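# Shelve aisle-floor cartons in the far shelving section

## Task

Pick up every carton lying on the aisle floor and set each one on a shelf in the final shelving section at the far end of the aisle (either side counts). Each carton must sit directly on the shelf board, not stacked on another carton, must be level, and must not overhang the shelf edge. The robot must not fall over or finish leaning.

## Robot and tools

ROBOT. TidyBot++ is a mobile base (0.54 m long, 0.50 m wide, 0.38 m high) on four powered casters. It carries a single seven-joint arm with a two-finger gripper, so every argument describes that one arm, never a list per arm. The shoulder sits 0.12 m ahead of the base centre and 0.68 m above the floor. The segments are upper arm 0.42 m, forearm 0.31 m, and hand 0.31 m. There are two cameras: base_camera, fixed on the base, and wrist_camera, which looks along the hand. The arm starts folded with the hand pointing down, reaching up to 0.08 m past the base front.

FRAMES. All positions are in metres. Base frame: origin on the floor below the base centre, x forward, y left, z up. The odometry frame is the base frame as it stood when the scene began. hand_pose is the midpoint of the closed finger pads, given in the base frame. Its z axis runs out along the fingers and its y axis is the direction the fingers open and close.

move. This runs one action. The action is made of base, joints, target, speeds and min_time_s. Its motions start together but may finish at different times.
- base: an object holding relative offsets measured from where the base stands when the command begins. translate_m is metres forward (+) or back, from -2 to 2. strafe_m is metres left (+) or right, from -2 to 2. rotate_rad is radians counter-clockwise seen from above (+), from -6.3 to 6.3. translate and strafe together make one straight drive.
- joints: absolute angles in radians, one key per joint. joint_1_rad turns the whole arm, with positive meaning clockwise from above, which is opposite to heading. joint_2_rad is the shoulder, -2.249 to 2.249, and 0 is upright. joint_3_rad spins the upper arm. joint_4_rad is the elbow, -2.579 to 2.579. joint_5_rad spins the forearm. joint_6_rad is the wrist, -2.099 to 2.099. joint_7_rad spins the hand. The unbounded joints go the short way round. gripper_pos runs from 0 (open, about 85 mm gap) to 1 (closed), and the gap is roughly 85*(1-gripper_pos) mm.
- target: one list of seven numbers, [x, y, z, qw, qx, qy, qz]. It is an absolute hand pose in the base frame, metres then quaternion, in the same form hand_pose is printed. Alongside target, joints may contain only gripper_pos.
- speeds: caps for this action only. translate_m and strafe_m take 0.05 to 0.5 m/s; when both are driven, give the speed under just one of them. rotate_rad takes 0.1 to 1.57 rad/s. gripper_pos takes 0.234 to 0.993 per second, and the slower rate grips more softly.
- min_time_s: 0.1 to 8 s, the shortest time any arm motion in the action may take.
- cameras: a list drawn from base_camera, wrist_camera and all. [] means none.
- blocking: true by default, meaning the call waits until everything is still. With false the call returns quickly and the motion continues.

wait(seconds 0 to 10, cameras) lets the simulation run without issuing anything new, and returns early once motion has ended. stop(cameras) brakes all running motions. zoom_image(camera, region [x0, y0, x1, y1] in pixels from the top-left corner, at most 504 by 504) enlarges part of the newest image from that camera. read_manual(section "licences") only returns licence text. finished_scene(scene) closes the scene and must be the last call in its reply. The cartons must remain correctly placed after the robot leaves them.

RESULT LINES. base_status, joint_status and hand_status can report moving, done, off_target (came to rest short of the target), contact_stop or time_out (unplanned stops, after which the old target is dropped), not_followed (the target was withheld, for example because of self-collision or an unreachable pose), torque_fault, or limit_stop_at_motor_heat. base_odometry gives x, y and heading in rad; it counts wheel turns, so slipping shows up as travel. base_tilt gives forward and right lean in degrees. motor_effort is each motor's percent of its maximum, with the peak in brackets. hand_pose is where the hand actually is; hand_target is where the joint targets would put it. on_its_own lists what the robot did without being told. Warning lines include ARM HIT, MOTOR HOT and OVER-TEMPERATURE FAULT. Motor temperatures has one value per arm joint. wait(0) reports an unfinished non-blocking move in the line earlier move. If a call is refused, or an unplanned stop or fault appears, the remaining move, wait and finished_scene calls in that reply are skipped.

PRACTICAL HINTS. A hand pointing down reaches no higher than about 0.94 m, and only close to the base. Target poses low and close in front with the hand pointing forward tend to fail. To correct a target, add (the position you want minus the hand_pose reading) to the last target. To hold a loaded hand steady, resend hand_target rather than hand_pose. A held carton makes the arm sag, so expect readings below the target. A carton touching down shows up as hand_pose no longer falling while effort shifts slightly. The fingertips reach about 19 mm past the hand point when closed. Use the cameras and zoom to check where things really are.

AVOID. Do not drive or turn while the arm is caught on a shelf more than about 0.6 m up. Do not reach far out or swing sideways with the arm extended, and do not push hard on shelves; any of these can tip the robot. If it starts to lean, pull the arm back or back away. Avoid torque faults (104.5 N m for joints 1 to 4, 51.3 N m for joints 5 to 7), which freeze the arm for 10 s. Avoid hitting the base with the arm, dropping cartons, releasing a carton that is still moving, squeezing too hard, and long strained holds that overheat the motors. Lower each carton gently onto the shelf before opening the gripper. The robot keeps moving while you compose a reply.

Each tool is called after "Request:" as name(argument=value, ...), one argument or row to a line, values as JSON.

## Session

Request:
move(
)

Scene clock: 0.00 s.
Motor temperatures (°C): [30 29 26 26 36 35 38]
base_odometry: x=+0.000 y=+0.000 heading=+0.000
base_tilt: forward=-0.2 right=+0.1
base_status: not commanded
joint_positions: joint_1_rad=+0.006 joint_2_rad=-0.372 joint_3_rad=+3.187 joint_4_rad=-2.545 joint_5_rad=+0.049 joint_6_rad=-0.920 joint_7_rad=+1.590 gripper_pos=+0.000
joint_status: not commanded
motor_effort: joint_1_rad=+0 joint_2_rad=-1 joint_3_rad=+1 joint_4_rad=+13 joint_5_rad=+2 joint_6_rad=+1 joint_7_rad=+0
hand_pose: x=+0.2404 y=-0.0152 z=+0.5851 quat_wxyz=(+0.013, +1.000, +0.000, +0.024) (m; base frame)
hand_target: x=+0.2412 y=-0.0152 z=+0.5856 quat_wxyz=(+0.013, +1.000, +0.000, +0.025) (m; base frame)
hand_status: not commanded
pictures: base_camera, wrist_camera
Images, in order (width x height): base_camera 644x364, wrist_camera 644x476.

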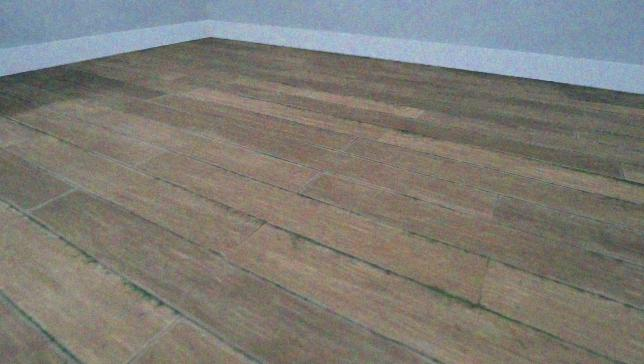

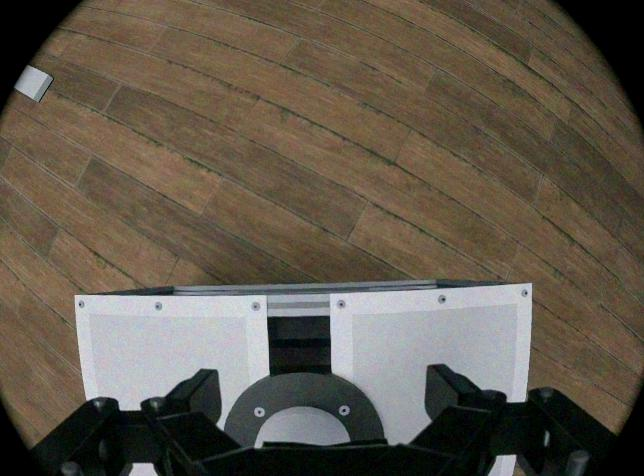

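Request:
move(
  base={"rotate_rad": 0.8},
  cameras=["all"],
)

Request:
move(
  base={"rotate_rad": 0.8},
  cameras=["all"],
)

Scene clock: 6.50 s.
move: done
base_odometry: x=+0.000 y=+0.000 heading=+0.800
base_tilt: forward=-0.2 right=+0.1
base_status: done
joint_positions: joint_1_rad=+0.006 joint_2_rad=-0.372 joint_3_rad=+3.187 joint_4_rad=-2.545 joint_5_rad=+0.049 joint_6_rad=-0.920 joint_7_rad=+1.590 gripper_pos=+0.000
joint_status: not commanded
motor_effort: joint_1_rad=+0(1) joint_2_rad=-1(2) joint_3_rad=+1(2) joint_4_rad=+14(14) joint_5_rad=+1(2) joint_6_rad=+1(2) joint_7_rad=+0(1)
hand_pose: x=+0.2404 y=-0.0152 z=+0.5851 quat_wxyz=(+0.013, +1.000, +0.000, +0.024)
hand_target: x=+0.2412 y=-0.0152 z=+0.5856 quat_wxyz=(+0.013, +1.000, +0.000, +0.025)
hand_status: not commanded
pictures: base_camera, wrist_camera
Images, in order (width x height): base_camera 644x364, wrist_camera 644x476.

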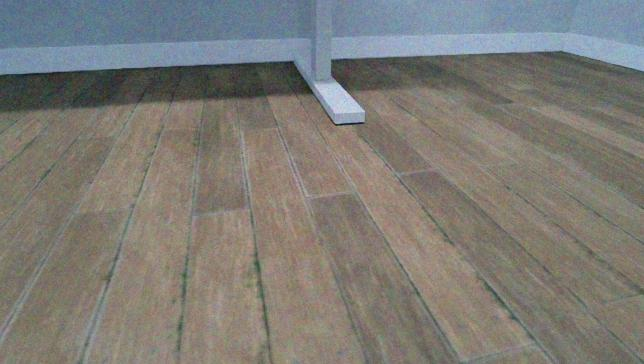

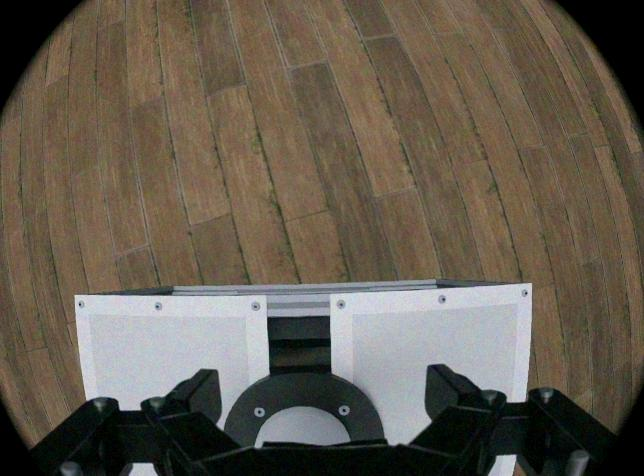

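Scene clock: 8.23 s.
move: done
base_odometry: x=+0.000 y=+0.000 heading=+1.600
base_tilt: forward=-0.2 right=+0.1
base_status: done
joint_positions: joint_1_rad=+0.006 joint_2_rad=-0.372 joint_3_rad=+3.187 joint_4_rad=-2.545 joint_5_rad=+0.049 joint_6_rad=-0.920 joint_7_rad=+1.590 gripper_pos=+0.000
joint_status: not commanded
motor_effort: joint_1_rad=+0(1) joint_2_rad=+0(2) joint_3_rad=+1(2) joint_4_rad=+14(14) joint_5_rad=+2(2) joint_6_rad=+1(2) joint_7_rad=-1(1)
hand_pose: x=+0.2404 y=-0.0152 z=+0.5851 quat_wxyz=(+0.013, +1.000, +0.000, +0.024)
hand_target: x=+0.2412 y=-0.0152 z=+0.5856 quat_wxyz=(+0.013, +1.000, +0.000, +0.025)
hand_status: not commanded
pictures: base_camera, wrist_camera
Images, in order (width x height): base_camera 644x364, wrist_camera 644x476.

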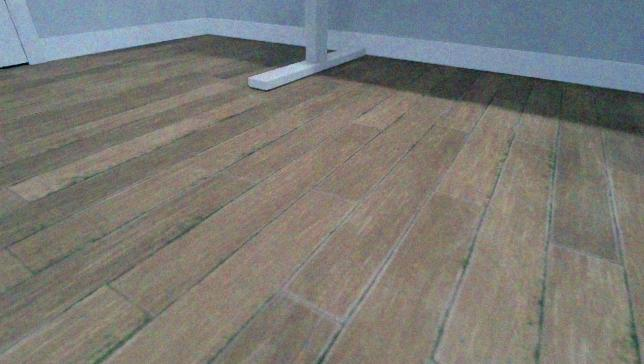

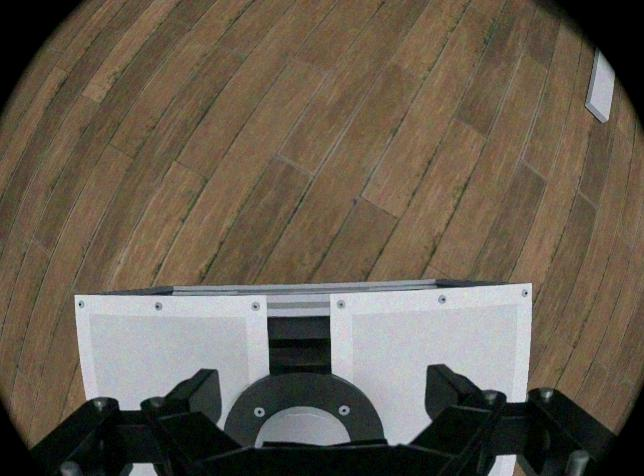

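Request:
move(
  joints={"joint_6_rad": 0.35},
  cameras=["all"],
)

Request:
move(
  base={"rotate_rad": 1.2},
  cameras=["all"],
)

Request:
move(
  base={"rotate_rad": 1.2},
  cameras=["all"],
)

Request:
move(
  base={"rotate_rad": 1.2},
  cameras=["all"],
)

Scene clock: 17.77 s.
move: done
base_odometry: x=+0.000 y=+0.000 heading=+1.600
base_tilt: forward=-0.2 right=+0.1
base_status: not commanded
joint_positions: joint_1_rad=+0.006 joint_2_rad=-0.372 joint_3_rad=+3.187 joint_4_rad=-2.545 joint_5_rad=+0.049 joint_6_rad=+0.293 joint_7_rad=+1.590 gripper_pos=+0.000
joint_status: all done
motor_effort: joint_1_rad=+0(1) joint_2_rad=-5(6) joint_3_rad=+1(2) joint_4_rad=+18(18) joint_5_rad=+1(2) joint_6_rad=+8(10) joint_7_rad=+0(1)
hand_pose: x=+0.5218 y=-0.0158 z=+0.8010 quat_wxyz=(+0.022, +0.808, +0.007, +0.589)
hand_target: x=+0.5273 y=-0.0155 z=+0.8192 quat_wxyz=(+0.022, +0.790, +0.007, +0.613)
hand_status: not commanded
pictures: base_camera, wrist_camera
Images, in order (width x height): base_camera 644x364, wrist_camera 644x476.

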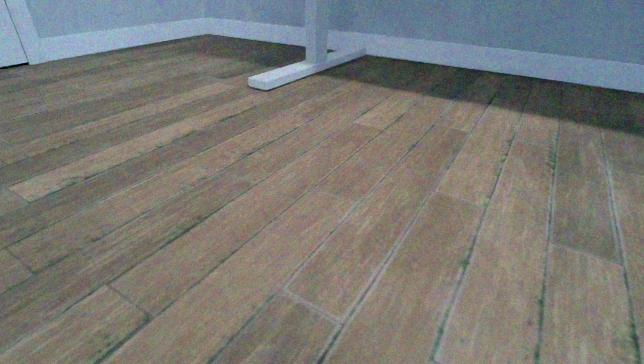

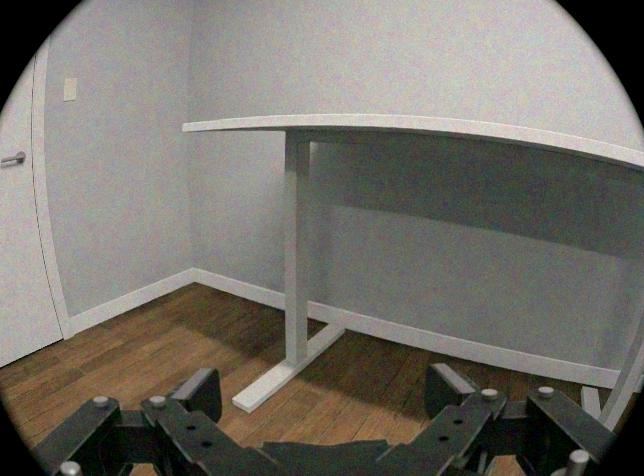

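Scene clock: 19.80 s.
move: done
base_odometry: x=+0.000 y=+0.000 heading=+2.800
base_tilt: forward=-0.2 right=+0.1
base_status: done
joint_positions: joint_1_rad=+0.006 joint_2_rad=-0.372 joint_3_rad=+3.187 joint_4_rad=-2.545 joint_5_rad=+0.049 joint_6_rad=+0.293 joint_7_rad=+1.590 gripper_pos=+0.000
joint_status: not commanded
motor_effort: joint_1_rad=+0(1) joint_2_rad=-5(6) joint_3_rad=+1(3) joint_4_rad=+18(18) joint_5_rad=+1(2) joint_6_rad=+10(10) joint_7_rad=+0(1)
hand_pose: x=+0.5218 y=-0.0158 z=+0.8010 quat_wxyz=(+0.022, +0.808, +0.007, +0.589)
hand_target: x=+0.5273 y=-0.0155 z=+0.8192 quat_wxyz=(+0.022, +0.790, +0.007, +0.613)
hand_status: not commanded
pictures: base_camera, wrist_camera
Images, in order (width x height): base_camera 644x364, wrist_camera 644x476.

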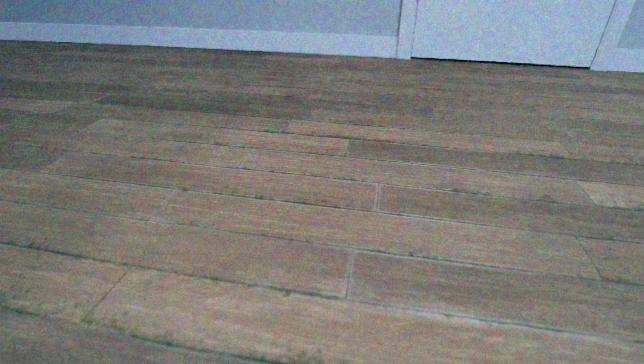

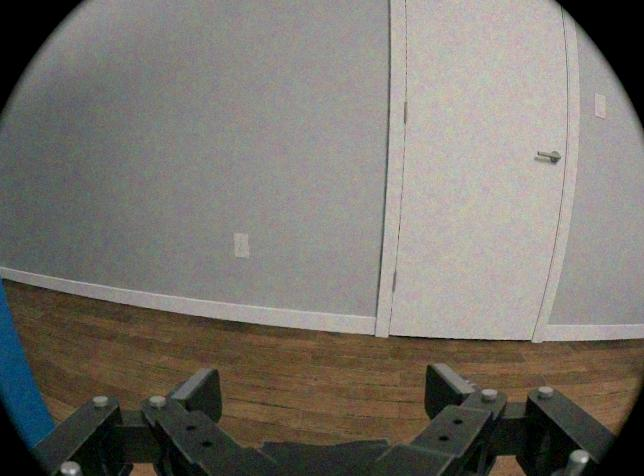

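Scene clock: 21.83 s.
move: done
base_odometry: x=+0.000 y=+0.000 heading=-2.284
base_tilt: forward=-0.2 right=+0.1
base_status: done
joint_positions: joint_1_rad=+0.006 joint_2_rad=-0.372 joint_3_rad=+3.187 joint_4_rad=-2.545 joint_5_rad=+0.049 joint_6_rad=+0.293 joint_7_rad=+1.590 gripper_pos=+0.000
joint_status: not commanded
motor_effort: joint_1_rad=+0(1) joint_2_rad=-5(7) joint_3_rad=+1(3) joint_4_rad=+18(18) joint_5_rad=+1(2) joint_6_rad=+9(10) joint_7_rad=+0(1)
hand_pose: x=+0.5218 y=-0.0158 z=+0.8010 quat_wxyz=(+0.022, +0.808, +0.007, +0.589)
hand_target: x=+0.5273 y=-0.0155 z=+0.8192 quat_wxyz=(+0.022, +0.790, +0.007, +0.613)
hand_status: not commanded
pictures: base_camera, wrist_camera
Images, in order (width x height): base_camera 644x364, wrist_camera 644x476.

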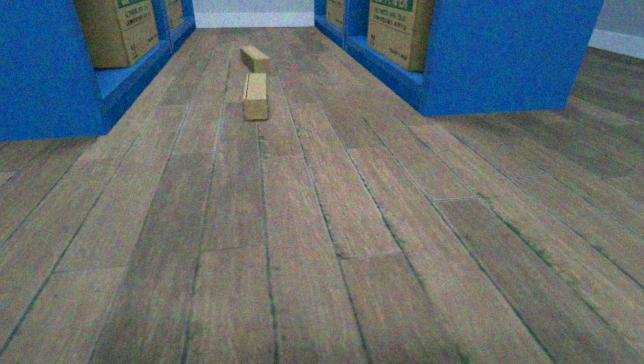

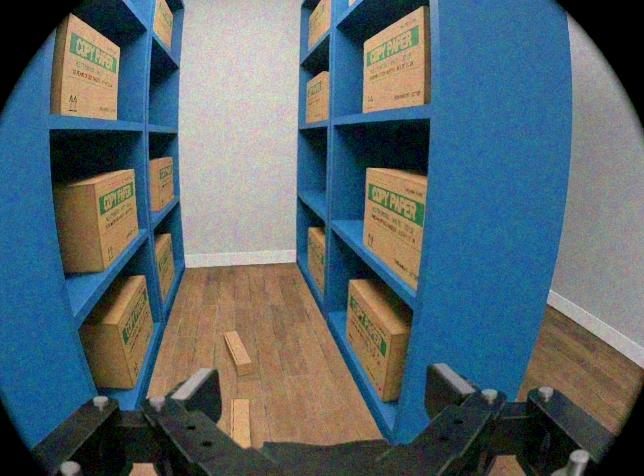

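Scene clock: 23.87 s.
move: done
base_odometry: x=+0.000 y=+0.000 heading=-1.084
base_tilt: forward=-0.2 right=+0.1
base_status: done
joint_positions: joint_1_rad=+0.006 joint_2_rad=-0.372 joint_3_rad=+3.187 joint_4_rad=-2.545 joint_5_rad=+0.049 joint_6_rad=+0.293 joint_7_rad=+1.590 gripper_pos=+0.000
joint_status: not commanded
motor_effort: joint_1_rad=+0(2) joint_2_rad=-5(6) joint_3_rad=+2(3) joint_4_rad=+18(18) joint_5_rad=+1(2) joint_6_rad=+9(10) joint_7_rad=-1(1)
hand_pose: x=+0.5218 y=-0.0158 z=+0.8010 quat_wxyz=(+0.022, +0.808, +0.007, +0.589)
hand_target: x=+0.5273 y=-0.0155 z=+0.8192 quat_wxyz=(+0.022, +0.790, +0.007, +0.613)
hand_status: not commanded
pictures: base_camera, wrist_camera
Images, in order (width x height): base_camera 644x364, wrist_camera 644x476.

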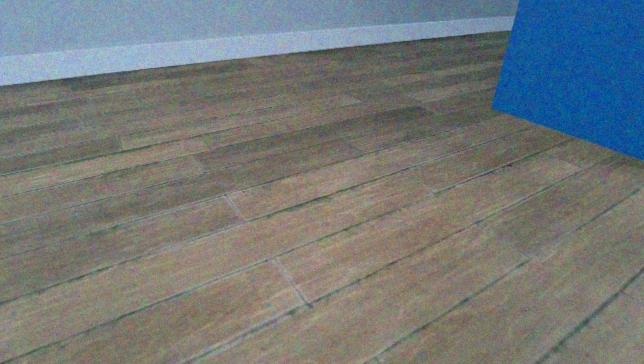

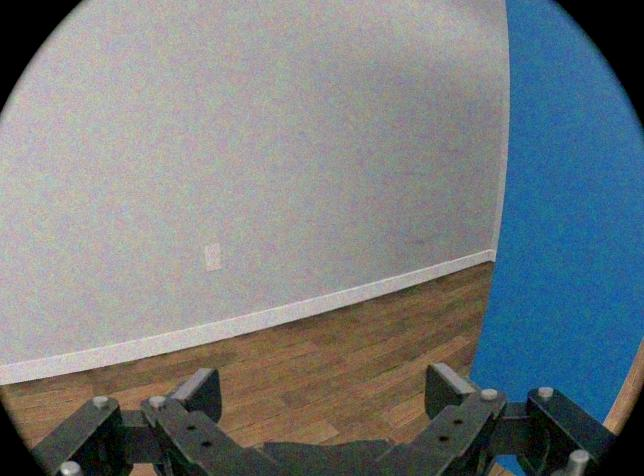

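Request:
move(
  base={"rotate_rad": -1.0},
  cameras=["all"],
)

Scene clock: 32.90 s.
move: done
base_odometry: x=+0.000 y=+0.000 heading=-2.084
base_tilt: forward=-0.2 right=+0.1
base_status: done
joint_positions: joint_1_rad=+0.006 joint_2_rad=-0.372 joint_3_rad=+3.187 joint_4_rad=-2.545 joint_5_rad=+0.049 joint_6_rad=+0.293 joint_7_rad=+1.590 gripper_pos=+0.000
joint_status: not commanded
motor_effort: joint_1_rad=+0(1) joint_2_rad=-5(6) joint_3_rad=+1(3) joint_4_rad=+18(18) joint_5_rad=+1(2) joint_6_rad=+9(10) joint_7_rad=+0(1)
hand_pose: x=+0.5218 y=-0.0158 z=+0.8010 quat_wxyz=(+0.022, +0.808, +0.007, +0.589)
hand_target: x=+0.5273 y=-0.0155 z=+0.8192 quat_wxyz=(+0.022, +0.790, +0.007, +0.613)
hand_status: not commanded
pictures: base_camera, wrist_camera
Images, in order (width x height): base_camera 644x364, wrist_camera 644x476.

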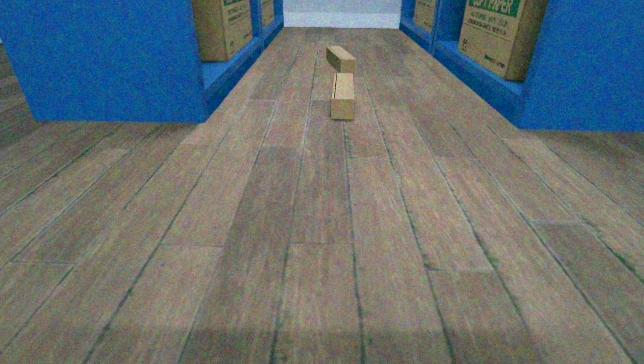

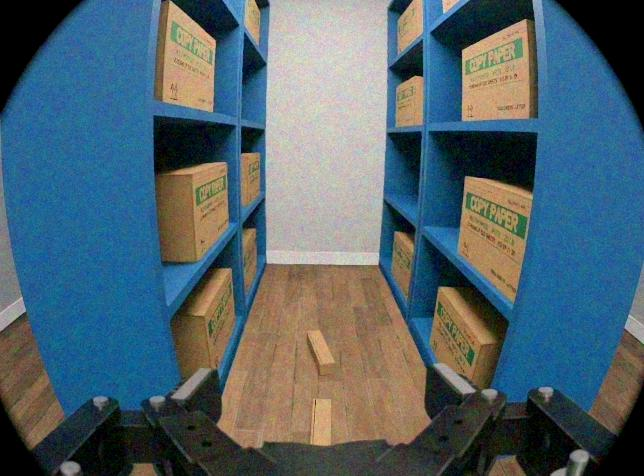

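Request:
zoom_image(
  camera="base_camera",
  region=[250, 0, 450, 140],
)

Request:
zoom_image(
  camera="wrist_camera",
  region=[140, 0, 540, 300],
)

Request:
zoom_image(
  camera="wrist_camera",
  region=[220, 300, 440, 460],
)

Scaled by 2.520.

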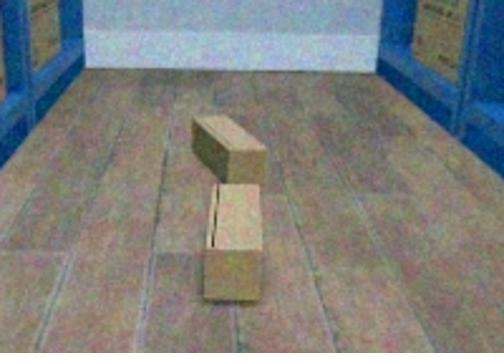

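Scaled by 1.260.

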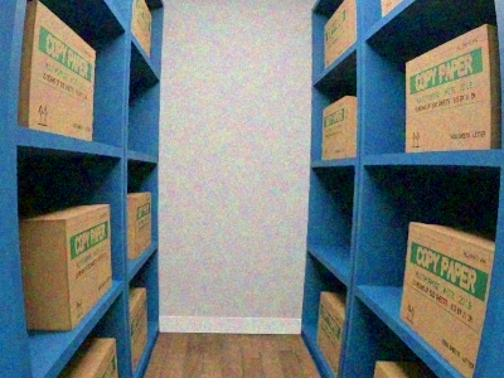

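Scaled by 2.291.

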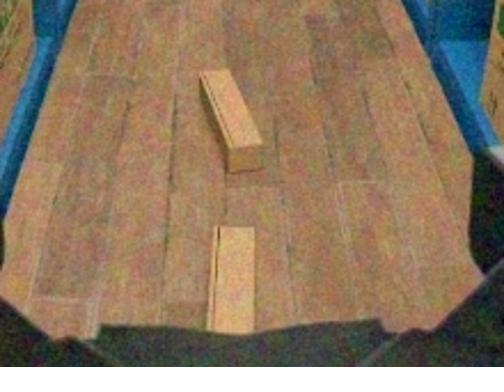

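Request:
move(
  base={"rotate_rad": -0.03},
)

Request:
move(
  base={"translate_m": 0.5, "strafe_m": -0.06},
  joints={"joint_6_rad": -0.1},
  cameras=["all"],
)

Scene clock: 82.17 s.
move: done
base_odometry: x=+0.000 y=+0.000 heading=-2.114
base_tilt: forward=-0.2 right=+0.1
base_status: done
joint_positions: joint_1_rad=+0.006 joint_2_rad=-0.372 joint_3_rad=+3.187 joint_4_rad=-2.545 joint_5_rad=+0.049 joint_6_rad=+0.293 joint_7_rad=+1.590 gripper_pos=+0.000
joint_status: not commanded
motor_effort: joint_1_rad=-1(1) joint_2_rad=-5(6) joint_3_rad=+1(3) joint_4_rad=+18(18) joint_5_rad=+1(2) joint_6_rad=+8(10) joint_7_rad=+0(1)
hand_pose: x=+0.5218 y=-0.0158 z=+0.8010 quat_wxyz=(+0.022, +0.808, +0.007, +0.589)
hand_target: x=+0.5273 y=-0.0155 z=+0.8192 quat_wxyz=(+0.022, +0.790, +0.007, +0.613)
hand_status: not commanded
pictures: none

Scene clock: 84.33 s.
move: done
base_odometry: x=-0.310 y=-0.397 heading=-2.114
base_tilt: forward=-0.2 right=+0.1
base_status: done
joint_positions: joint_1_rad=+0.006 joint_2_rad=-0.371 joint_3_rad=+3.187 joint_4_rad=-2.551 joint_5_rad=+0.049 joint_6_rad=-0.074 joint_7_rad=+1.590 gripper_pos=+0.000
joint_status: all done
motor_effort: joint_1_rad=+0(1) joint_2_rad=-4(8) joint_3_rad=+1(2) joint_4_rad=+17(20) joint_5_rad=+0(2) joint_6_rad=+8(10) joint_7_rad=+0(1)
hand_pose: x=+0.4656 y=-0.0169 z=+0.6973 quat_wxyz=(+0.019, +0.903, +0.005, +0.429)
hand_target: x=+0.4636 y=-0.0172 z=+0.6957 quat_wxyz=(+0.019, +0.907, +0.004, +0.421)
hand_status: not commanded
pictures: base_camera, wrist_camera
Images, in order (width x height): base_camera 644x364, wrist_camera 644x476.

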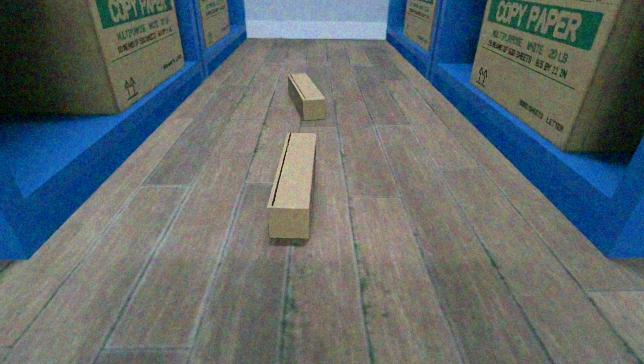

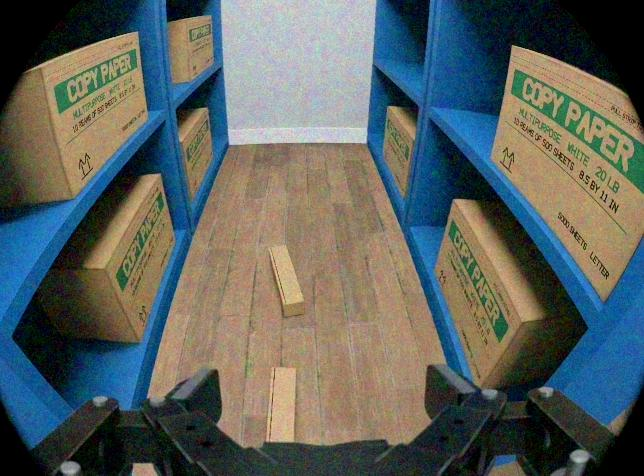

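Request:
move(
  base={"translate_m": 0.25},
  target=[0.5, 0.04, 0.4, 0.0, 1.0, 0.0, 0.0],
  cameras=["all"],
)

Scene clock: 140.40 s.
move: done
base_odometry: x=-0.439 y=-0.611 heading=-2.114
base_tilt: forward=-0.2 right=+0.1
base_status: done
joint_positions: joint_1_rad=-0.088 joint_2_rad=+0.666 joint_3_rad=+3.184 joint_4_rad=-2.098 joint_5_rad=+0.008 joint_6_rad=-0.322 joint_7_rad=+1.542 gripper_pos=+0.000
joint_status: not commanded
motor_effort: joint_1_rad=+0(1) joint_2_rad=-26(28) joint_3_rad=+1(2) joint_4_rad=+7(18) joint_5_rad=+1(2) joint_6_rad=+2(9) joint_7_rad=+0(1)
hand_pose: x=+0.5127 y=+0.0151 z=+0.4097 quat_wxyz=(+0.013, +0.999, +0.017, +0.029)
hand_target: x=+0.5000 y=+0.0400 z=+0.4000 quat_wxyz=(+0.000, +1.000, +0.000, +0.000)
hand_status: done (0.030 m and 4.1 deg from the pose sent, 0.305 m and 50.8 deg at the start)
pictures: base_camera, wrist_camera
Images, in order (width x height): base_camera 644x364, wrist_camera 644x476.

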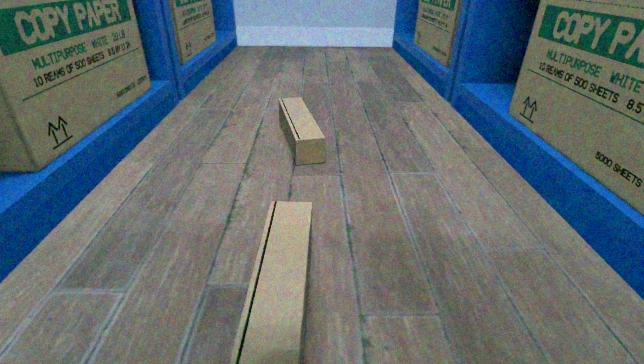

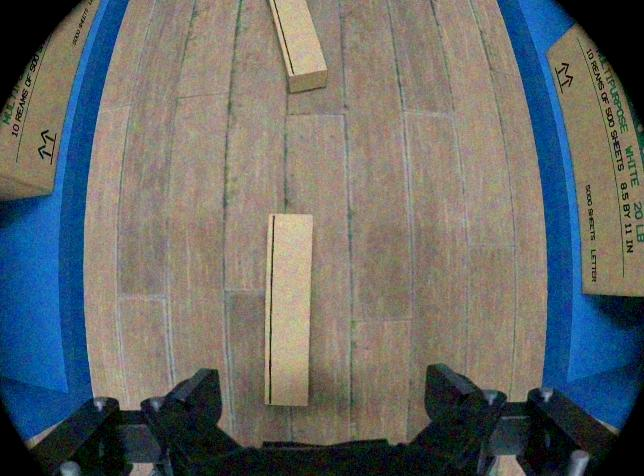

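Request:
move(
  target=[0.49, 0.075, 0.20, 0.0, 1.0, 0.0, 0.0],
  cameras=["all"],
)

Scene clock: 152.03 s.
move: done
base_odometry: x=-0.439 y=-0.611 heading=-2.114
base_tilt: forward=-0.2 right=+0.1
base_status: not commanded
joint_positions: joint_1_rad=-0.165 joint_2_rad=+1.191 joint_3_rad=+3.159 joint_4_rad=-1.987 joint_5_rad=-0.055 joint_6_rad=+0.007 joint_7_rad=+1.514 gripper_pos=+0.000
joint_status: not commanded
motor_effort: joint_1_rad=-1(1) joint_2_rad=-30(33) joint_3_rad=+0(1) joint_4_rad=+1(7) joint_5_rad=+1(2) joint_6_rad=-1(1) joint_7_rad=+0(1)
hand_pose: x=+0.4859 y=+0.0521 z=+0.2125 quat_wxyz=(+0.010, +1.000, +0.023, -0.013)
hand_target: x=+0.4900 y=+0.0750 z=+0.2000 quat_wxyz=(+0.000, +1.000, +0.000, +0.000)
hand_status: done (0.026 m and 3.3 deg from the pose sent, 0.219 m and 4.1 deg at the start)
pictures: base_camera, wrist_camera
Images, in order (width x height): base_camera 644x364, wrist_camera 644x476.

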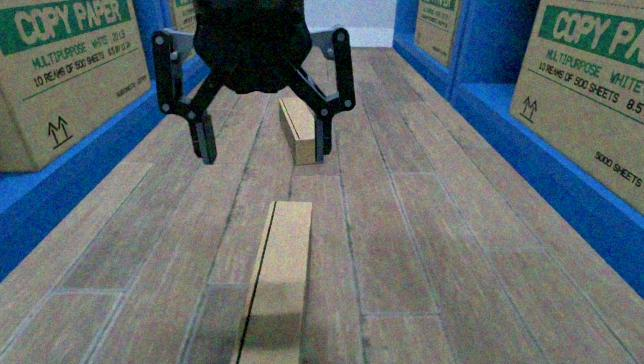

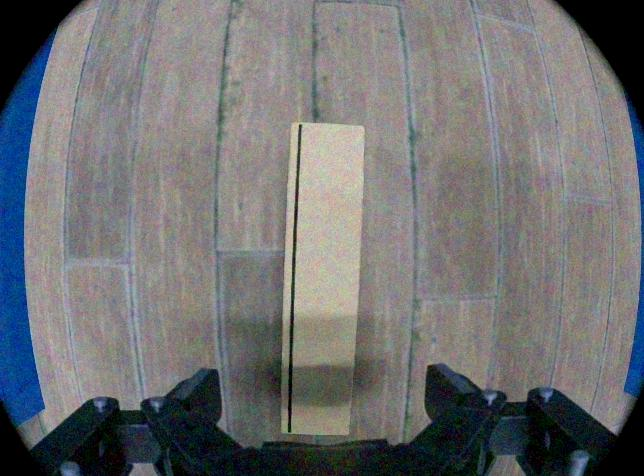

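Request:
move(
  target=[0.513, 0.075, 0.07, 0.0, 0.9998, -0.02, 0.0],
  cameras=["all"],
)

Scene clock: 163.50 s.
move: done
base_odometry: x=-0.439 y=-0.611 heading=-2.114
base_tilt: forward=-0.1 right=+0.1
base_status: not commanded
joint_positions: joint_1_rad=-0.165 joint_2_rad=+1.510 joint_3_rad=+3.158 joint_4_rad=-1.679 joint_5_rad=-0.068 joint_6_rad=+0.019 joint_7_rad=+1.501 gripper_pos=+0.000
joint_status: not commanded
motor_effort: joint_1_rad=+0(1) joint_2_rad=-32(35) joint_3_rad=+1(2) joint_4_rad=+1(2) joint_5_rad=+2(2) joint_6_rad=+0(2) joint_7_rad=+0(1)
hand_pose: x=+0.5110 y=+0.0555 z=+0.0819 quat_wxyz=(+0.011, +1.000, +0.013, -0.013)
hand_target: x=+0.5130 y=+0.0750 z=+0.0700 quat_wxyz=(+0.000, +1.000, -0.020, +0.000)
hand_status: done (0.023 m and 4.2 deg from the pose sent, 0.147 m and 5.3 deg at the start)
pictures: base_camera, wrist_camera
Images, in order (width x height): base_camera 644x364, wrist_camera 644x476.

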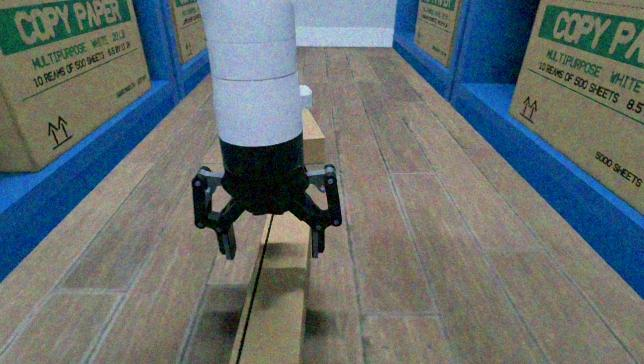

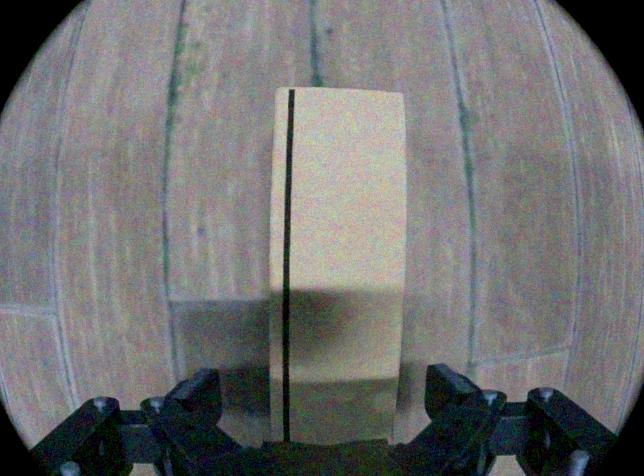

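Request:
move(
  target=[0.513, 0.067, 0.024, 0.0, 0.9998, -0.02, 0.0],
  cameras=["all"],
)

Scene clock: 171.33 s.
move: done
base_odometry: x=-0.439 y=-0.611 heading=-2.114
base_tilt: forward=-0.2 right=+0.1
base_status: not commanded
joint_positions: joint_1_rad=-0.165 joint_2_rad=+1.620 joint_3_rad=+3.158 joint_4_rad=-1.565 joint_5_rad=-0.068 joint_6_rad=+0.022 joint_7_rad=+1.500 gripper_pos=+0.000
joint_status: not commanded
motor_effort: joint_1_rad=+0(1) joint_2_rad=-31(35) joint_3_rad=+0(1) joint_4_rad=+1(2) joint_5_rad=+1(2) joint_6_rad=+1(1) joint_7_rad=+0(1)
hand_pose: x=+0.5147 y=+0.0560 z=+0.0355 quat_wxyz=(+0.011, +1.000, +0.013, -0.009)
hand_target: x=+0.5130 y=+0.0670 z=+0.0240 quat_wxyz=(+0.000, +1.000, -0.020, +0.000)
hand_status: done (0.016 m and 4.2 deg from the pose sent, 0.059 m and 4.2 deg at the start)
pictures: base_camera, wrist_camera
Images, in order (width x height): base_camera 644x364, wrist_camera 644x476.

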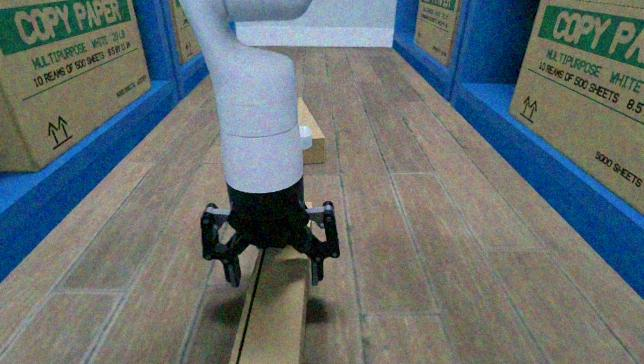

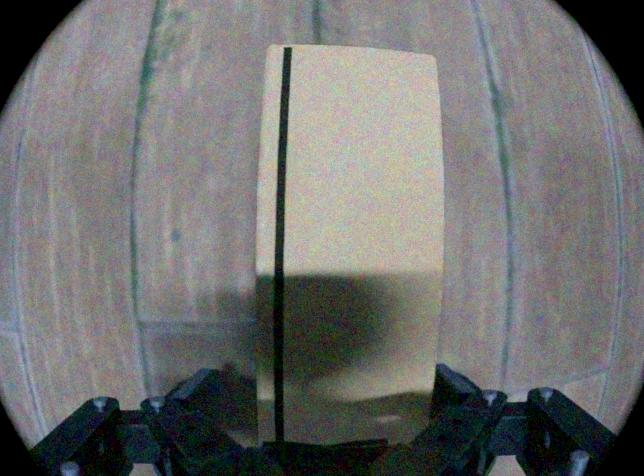

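Request:
move(
  target=[0.513, 0.050, 0.024, 0.0, 0.9998, -0.02, 0.0],
  cameras=["wrist_camera"],
)

Scene clock: 177.10 s.
move: done
base_odometry: x=-0.439 y=-0.611 heading=-2.114
base_tilt: forward=-0.2 right=+0.1
base_status: not commanded
joint_positions: joint_1_rad=-0.137 joint_2_rad=+1.620 joint_3_rad=+3.155 joint_4_rad=-1.565 joint_5_rad=-0.068 joint_6_rad=+0.027 joint_7_rad=+1.500 gripper_pos=+0.000
joint_status: not commanded
motor_effort: joint_1_rad=+0(2) joint_2_rad=-32(33) joint_3_rad=+1(1) joint_4_rad=+1(1) joint_5_rad=+1(2) joint_6_rad=+0(1) joint_7_rad=+0(1)
hand_pose: x=+0.5173 y=+0.0473 z=+0.0355 quat_wxyz=(+0.009, +1.000, -0.001, -0.007)
hand_target: x=+0.5130 y=+0.0500 z=+0.0240 quat_wxyz=(+0.000, +1.000, -0.020, +0.000)
hand_status: done (0.013 m and 2.6 deg from the pose sent, 0.013 m and 4.2 deg at the start)
Images, in order (width x height): wrist_camera 644x476.

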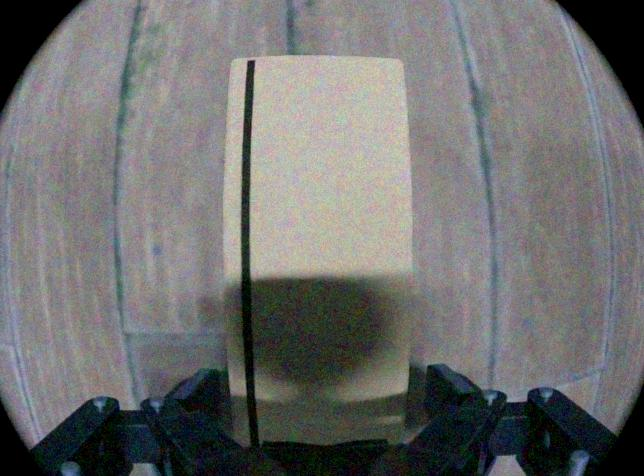

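Request:
move(
  joints={"gripper_pos": 0.30},
  speeds={"gripper_pos": 0.234},
  cameras=["wrist_camera"],
)

Request:
move(
  joints={"gripper_pos": 0.33},
  speeds={"gripper_pos": 0.234},
)

Request:
move(
  joints={"gripper_pos": 0.345},
  speeds={"gripper_pos": 0.234},
  cameras=["wrist_camera"],
)

Scene clock: 188.13 s.
move: done
base_odometry: x=-0.439 y=-0.611 heading=-2.114
base_tilt: forward=-0.1 right=+0.1
base_status: not commanded
joint_positions: joint_1_rad=-0.137 joint_2_rad=+1.620 joint_3_rad=+3.155 joint_4_rad=-1.565 joint_5_rad=-0.068 joint_6_rad=+0.027 joint_7_rad=+1.500 gripper_pos=+0.299
joint_status: all done
motor_effort: joint_1_rad=+0(1) joint_2_rad=-32(33) joint_3_rad=+0(1) joint_4_rad=+1(1) joint_5_rad=+1(2) joint_6_rad=+0(1) joint_7_rad=+0(1)
hand_pose: x=+0.5173 y=+0.0473 z=+0.0355 quat_wxyz=(+0.009, +1.000, -0.001, -0.007)
hand_target: x=+0.5130 y=+0.0500 z=+0.0240 quat_wxyz=(+0.000, +1.000, -0.020, +0.000)
hand_status: not commanded
Images, in order (width x height): wrist_camera 644x476.

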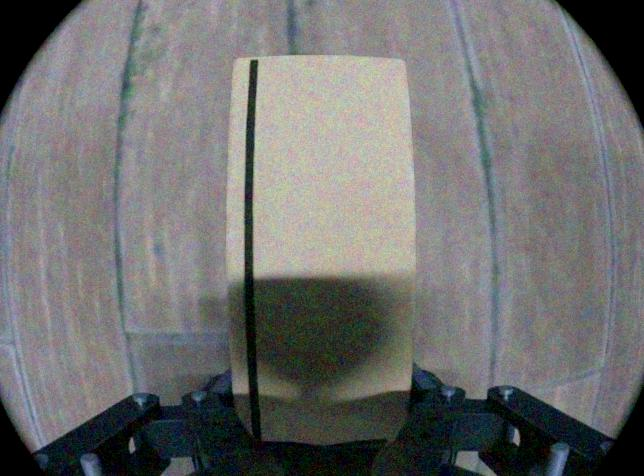

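Scene clock: 188.80 s.
move: done
base_odometry: x=-0.439 y=-0.611 heading=-2.114
base_tilt: forward=-0.2 right=+0.1
base_status: not commanded
joint_positions: joint_1_rad=-0.137 joint_2_rad=+1.620 joint_3_rad=+3.155 joint_4_rad=-1.566 joint_5_rad=-0.068 joint_6_rad=+0.027 joint_7_rad=+1.500 gripper_pos=+0.328
joint_status: all done
motor_effort: joint_1_rad=+0(1) joint_2_rad=-30(32) joint_3_rad=+1(1) joint_4_rad=+2(3) joint_5_rad=+1(2) joint_6_rad=+0(2) joint_7_rad=+0(1)
hand_pose: x=+0.5173 y=+0.0474 z=+0.0355 quat_wxyz=(+0.009, +1.000, -0.001, -0.007)
hand_target: x=+0.5130 y=+0.0500 z=+0.0240 quat_wxyz=(+0.000, +1.000, -0.020, +0.000)
hand_status: not commanded
pictures: none

Scene clock: 189.83 s.
move: done
base_odometry: x=-0.439 y=-0.611 heading=-2.114
base_tilt: forward=-0.2 right=+0.1
base_status: not commanded
joint_positions: joint_1_rad=-0.137 joint_2_rad=+1.620 joint_3_rad=+3.155 joint_4_rad=-1.566 joint_5_rad=-0.068 joint_6_rad=+0.027 joint_7_rad=+1.500 gripper_pos=+0.341
joint_status: all done
motor_effort: joint_1_rad=+0(1) joint_2_rad=-25(30) joint_3_rad=+1(2) joint_4_rad=+3(4) joint_5_rad=+1(2) joint_6_rad=+3(3) joint_7_rad=+0(1)
hand_pose: x=+0.5171 y=+0.0474 z=+0.0355 quat_wxyz=(+0.009, +1.000, -0.001, -0.008)
hand_target: x=+0.5130 y=+0.0500 z=+0.0240 quat_wxyz=(+0.000, +1.000, -0.020, +0.000)
hand_status: not commanded
Images, in order (width x height): wrist_camera 644x476.

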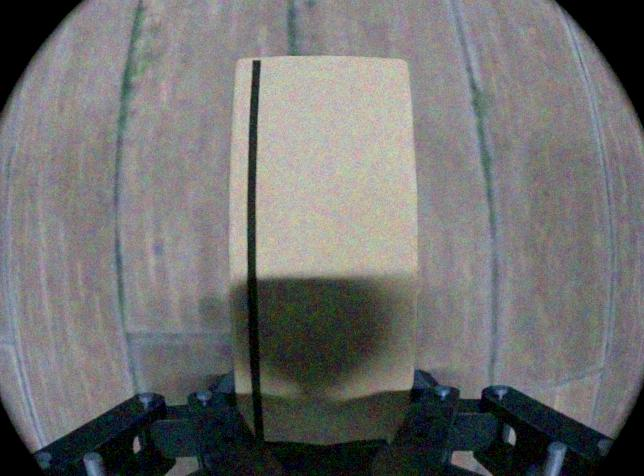

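Request:
move(
  joints={"gripper_pos": 0.352},
  speeds={"gripper_pos": 0.234},
)

Request:
move(
  target=[0.513, 0.050, 0.08, 0.0, 0.9998, -0.01, 0.0],
  min_time_s=2,
  cameras=["all"],
)

Scene clock: 197.10 s.
move: done
base_odometry: x=-0.439 y=-0.611 heading=-2.114
base_tilt: forward=-0.2 right=+0.1
base_status: not commanded
joint_positions: joint_1_rad=-0.137 joint_2_rad=+1.620 joint_3_rad=+3.155 joint_4_rad=-1.566 joint_5_rad=-0.068 joint_6_rad=+0.027 joint_7_rad=+1.500 gripper_pos=+0.349
joint_status: all done
motor_effort: joint_1_rad=+0(1) joint_2_rad=-23(25) joint_3_rad=+1(2) joint_4_rad=+4(4) joint_5_rad=+1(2) joint_6_rad=+3(3) joint_7_rad=+0(1)
hand_pose: x=+0.5170 y=+0.0473 z=+0.0355 quat_wxyz=(+0.009, +1.000, -0.001, -0.008)
hand_target: x=+0.5130 y=+0.0500 z=+0.0240 quat_wxyz=(+0.000, +1.000, -0.020, +0.000)
hand_status: not commanded
pictures: none

Scene clock: 199.43 s.
move: done
base_odometry: x=-0.439 y=-0.611 heading=-2.114
base_tilt: forward=-0.2 right=+0.1
base_status: not commanded
joint_positions: joint_1_rad=-0.137 joint_2_rad=+1.571 joint_3_rad=+3.154 joint_4_rad=-1.683 joint_5_rad=-0.068 joint_6_rad=+0.042 joint_7_rad=+1.500 gripper_pos=+0.349
joint_status: not commanded
motor_effort: joint_1_rad=+0(1) joint_2_rad=-32(32) joint_3_rad=+1(3) joint_4_rad=+0(4) joint_5_rad=+1(2) joint_6_rad=+0(3) joint_7_rad=-1(1)
hand_pose: x=+0.4806 y=+0.0423 z=+0.0587 quat_wxyz=(+0.013, +0.999, -0.001, -0.033)
hand_target: x=+0.5130 y=+0.0500 z=+0.0800 quat_wxyz=(+0.000, +1.000, -0.010, +0.000)
hand_status: done (0.040 m and 4.2 deg from the pose sent, 0.045 m and 1.7 deg at the start)
pictures: base_camera, wrist_camera
Images, in order (width x height): base_camera 644x364, wrist_camera 644x476.

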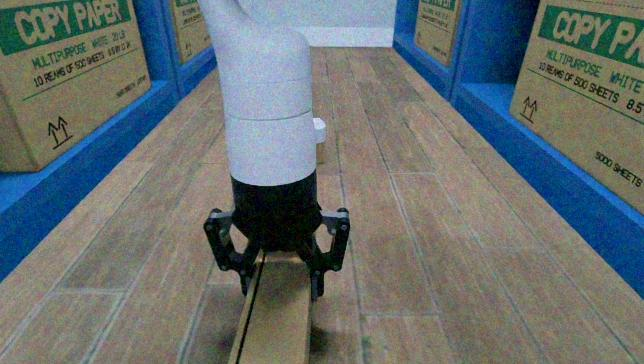

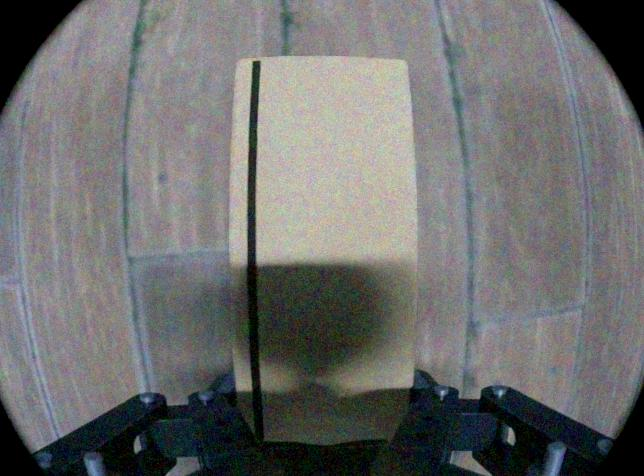

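Request:
move(
  target=[0.52, 0.285, 0.11, 0.0, 0.9998, -0.01, 0.0],
  min_time_s=3,
  cameras=["all"],
)

Scene clock: 208.10 s.
move: done
base_odometry: x=-0.439 y=-0.611 heading=-2.114
base_tilt: forward=-0.2 right=+0.1
base_status: not commanded
joint_positions: joint_1_rad=-0.637 joint_2_rad=+1.523 joint_3_rad=+3.185 joint_4_rad=-1.459 joint_5_rad=-0.223 joint_6_rad=-0.197 joint_7_rad=+1.199 gripper_pos=+0.349
joint_status: not commanded
motor_effort: joint_1_rad=+0(2) joint_2_rad=-36(36) joint_3_rad=+1(2) joint_4_rad=+4(4) joint_5_rad=+1(2) joint_6_rad=+1(2) joint_7_rad=+0(1)
hand_pose: x=+0.4962 y=+0.2641 z=+0.0802 quat_wxyz=(+0.009, +1.000, +0.021, -0.013)
hand_target: x=+0.5200 y=+0.2850 z=+0.1100 quat_wxyz=(+0.000, +1.000, -0.010, +0.000)
hand_status: done (0.044 m and 4.1 deg from the pose sent, 0.251 m and 4.2 deg at the start)
pictures: base_camera, wrist_camera
Images, in order (width x height): base_camera 644x364, wrist_camera 644x476.

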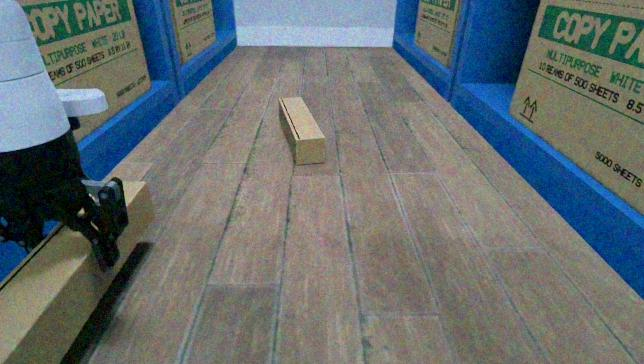

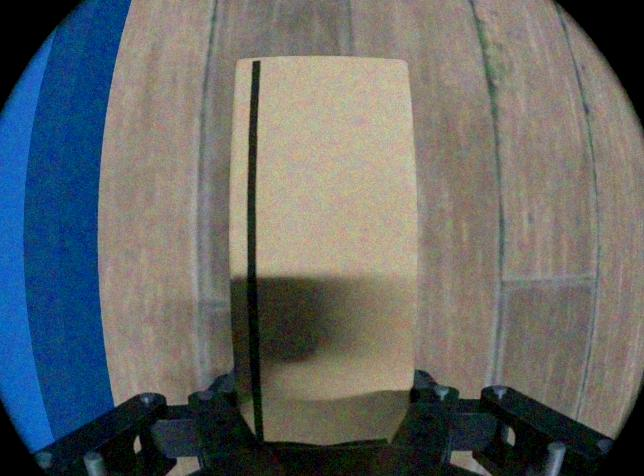

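Request:
move(
  target=[0.52, 0.285, 0.078, 0.0, 0.9998, -0.01, 0.0],
  min_time_s=2,
)

Request:
move(
  target=[0.52, 0.285, 0.065, 0.0, 0.9998, -0.01, 0.0],
  min_time_s=1,
  cameras=["base_camera"],
)

Scene clock: 214.83 s.
move: done
base_odometry: x=-0.439 y=-0.611 heading=-2.114
base_tilt: forward=-0.2 right=+0.0
base_status: not commanded
joint_positions: joint_1_rad=-0.637 joint_2_rad=+1.523 joint_3_rad=+3.185 joint_4_rad=-1.394 joint_5_rad=-0.226 joint_6_rad=-0.197 joint_7_rad=+1.199 gripper_pos=+0.349
joint_status: not commanded
motor_effort: joint_1_rad=-1(1) joint_2_rad=-36(38) joint_3_rad=+0(2) joint_4_rad=+5(5) joint_5_rad=+1(2) joint_6_rad=+0(2) joint_7_rad=+0(1)
hand_pose: x=+0.5284 y=+0.2882 z=+0.0841 quat_wxyz=(-0.010, +1.000, +0.021, +0.013)
hand_target: x=+0.5200 y=+0.2850 z=+0.0780 quat_wxyz=(+0.000, +1.000, -0.010, +0.000)
hand_status: done (0.011 m and 4.0 deg from the pose sent, 0.032 m and 4.1 deg at the start)
pictures: none

Scene clock: 216.13 s.
move: done
base_odometry: x=-0.439 y=-0.611 heading=-2.114
base_tilt: forward=-0.1 right=+0.1
base_status: not commanded
joint_positions: joint_1_rad=-0.637 joint_2_rad=+1.529 joint_3_rad=+3.185 joint_4_rad=-1.364 joint_5_rad=-0.226 joint_6_rad=-0.197 joint_7_rad=+1.198 gripper_pos=+0.349
joint_status: not commanded
motor_effort: joint_1_rad=+0(1) joint_2_rad=-37(38) joint_3_rad=+1(2) joint_4_rad=+5(6) joint_5_rad=+0(2) joint_6_rad=+1(2) joint_7_rad=-1(1)
hand_pose: x=+0.5399 y=+0.2968 z=+0.0835 quat_wxyz=(-0.016, +0.999, +0.021, +0.022)
hand_target: x=+0.5200 y=+0.2850 z=+0.0650 quat_wxyz=(+0.000, +1.000, -0.010, +0.000)
hand_status: done (0.030 m and 4.8 deg from the pose sent, 0.021 m and 4.0 deg at the start)
Images, in order (width x height): base_camera 644x364.

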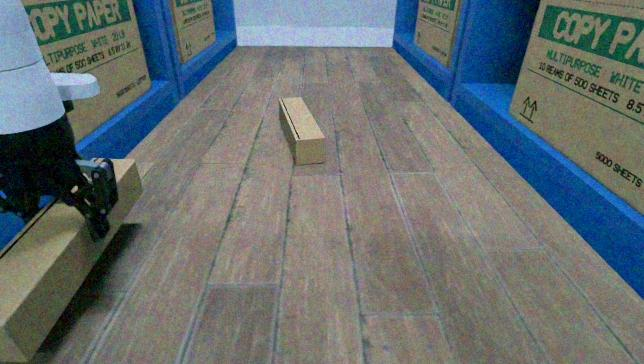

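Request:
move(
  joints={"joint_2_rad": 1.62, "joint_4_rad": -1.30, "joint_6_rad": -0.23},
  min_time_s=2,
)

Scene clock: 229.90 s.
move: done
base_odometry: x=-0.439 y=-0.611 heading=-2.114
base_tilt: forward=-0.2 right=+0.1
base_status: not commanded
joint_positions: joint_1_rad=-0.637 joint_2_rad=+1.581 joint_3_rad=+3.185 joint_4_rad=-1.319 joint_5_rad=-0.226 joint_6_rad=-0.197 joint_7_rad=+1.198 gripper_pos=+0.349
joint_status: all done
motor_effort: joint_1_rad=-1(1) joint_2_rad=-38(38) joint_3_rad=+1(2) joint_4_rad=+5(6) joint_5_rad=+1(2) joint_6_rad=+1(2) joint_7_rad=+0(1)
hand_pose: x=+0.5371 y=+0.2950 z=+0.0613 quat_wxyz=(-0.015, +0.999, +0.022, +0.020)
hand_target: x=+0.5182 y=+0.2834 z=+0.0429 quat_wxyz=(+0.001, +1.000, -0.009, +0.000)
hand_status: not commanded
pictures: none

Request:
move(
  joints={"joint_2_rad": 1.655, "joint_4_rad": -1.32, "joint_6_rad": -0.28},
  min_time_s=1.5,
  cameras=["base_camera"],
)

Scene clock: 236.57 s.
move: done
base_odometry: x=-0.439 y=-0.611 heading=-2.114
base_tilt: forward=-0.2 right=+0.0
base_status: not commanded
joint_positions: joint_1_rad=-0.637 joint_2_rad=+1.617 joint_3_rad=+3.185 joint_4_rad=-1.319 joint_5_rad=-0.226 joint_6_rad=-0.234 joint_7_rad=+1.198 gripper_pos=+0.349
joint_status: all done
motor_effort: joint_1_rad=+0(1) joint_2_rad=-36(38) joint_3_rad=+1(2) joint_4_rad=+5(6) joint_5_rad=+1(2) joint_6_rad=+0(2) joint_7_rad=-1(1)
hand_pose: x=+0.5084 y=+0.2768 z=+0.0433 quat_wxyz=(+0.003, +1.000, +0.022, -0.012)
hand_target: x=+0.4761 y=+0.2560 z=+0.0266 quat_wxyz=(+0.027, +0.999, -0.009, -0.044)
hand_status: not commanded
Images, in order (width x height): base_camera 644x364.

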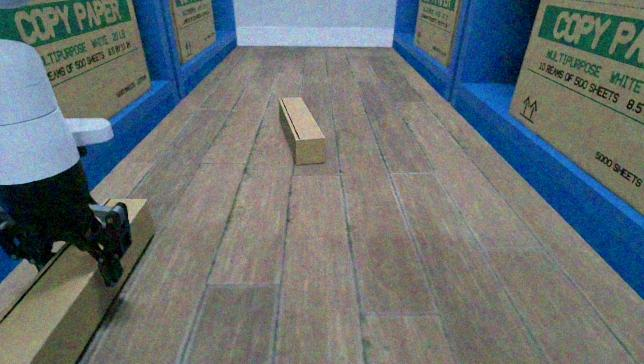

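Request:
move(
  joints={"joint_2_rad": 1.675, "joint_4_rad": -1.32, "joint_6_rad": -0.28},
  min_time_s=1,
  cameras=["all"],
)

Scene clock: 240.83 s.
move: done
base_odometry: x=-0.439 y=-0.611 heading=-2.114
base_tilt: forward=-0.2 right=+0.1
base_status: not commanded
joint_positions: joint_1_rad=-0.637 joint_2_rad=+1.630 joint_3_rad=+3.185 joint_4_rad=-1.319 joint_5_rad=-0.226 joint_6_rad=-0.234 joint_7_rad=+1.198 gripper_pos=+0.349
joint_status: all done
motor_effort: joint_1_rad=+0(1) joint_2_rad=-34(37) joint_3_rad=+0(2) joint_4_rad=+4(5) joint_5_rad=+1(2) joint_6_rad=-1(2) joint_7_rad=+0(1)
hand_pose: x=+0.5016 y=+0.2718 z=+0.0371 quat_wxyz=(+0.007, +1.000, +0.022, -0.017)
hand_target: x=+0.4656 y=+0.2480 z=+0.0180 quat_wxyz=(+0.034, +0.998, -0.009, -0.052)
hand_status: not commanded
pictures: base_camera, wrist_camera
Images, in order (width x height): base_camera 644x364, wrist_camera 644x476.

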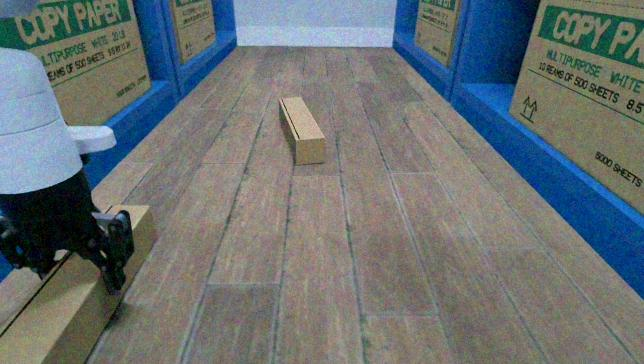

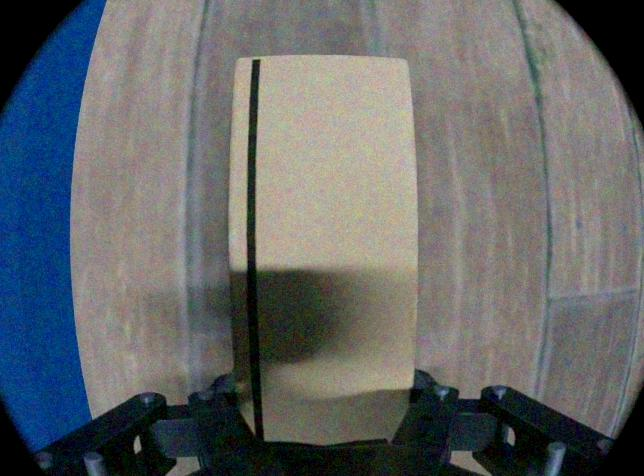

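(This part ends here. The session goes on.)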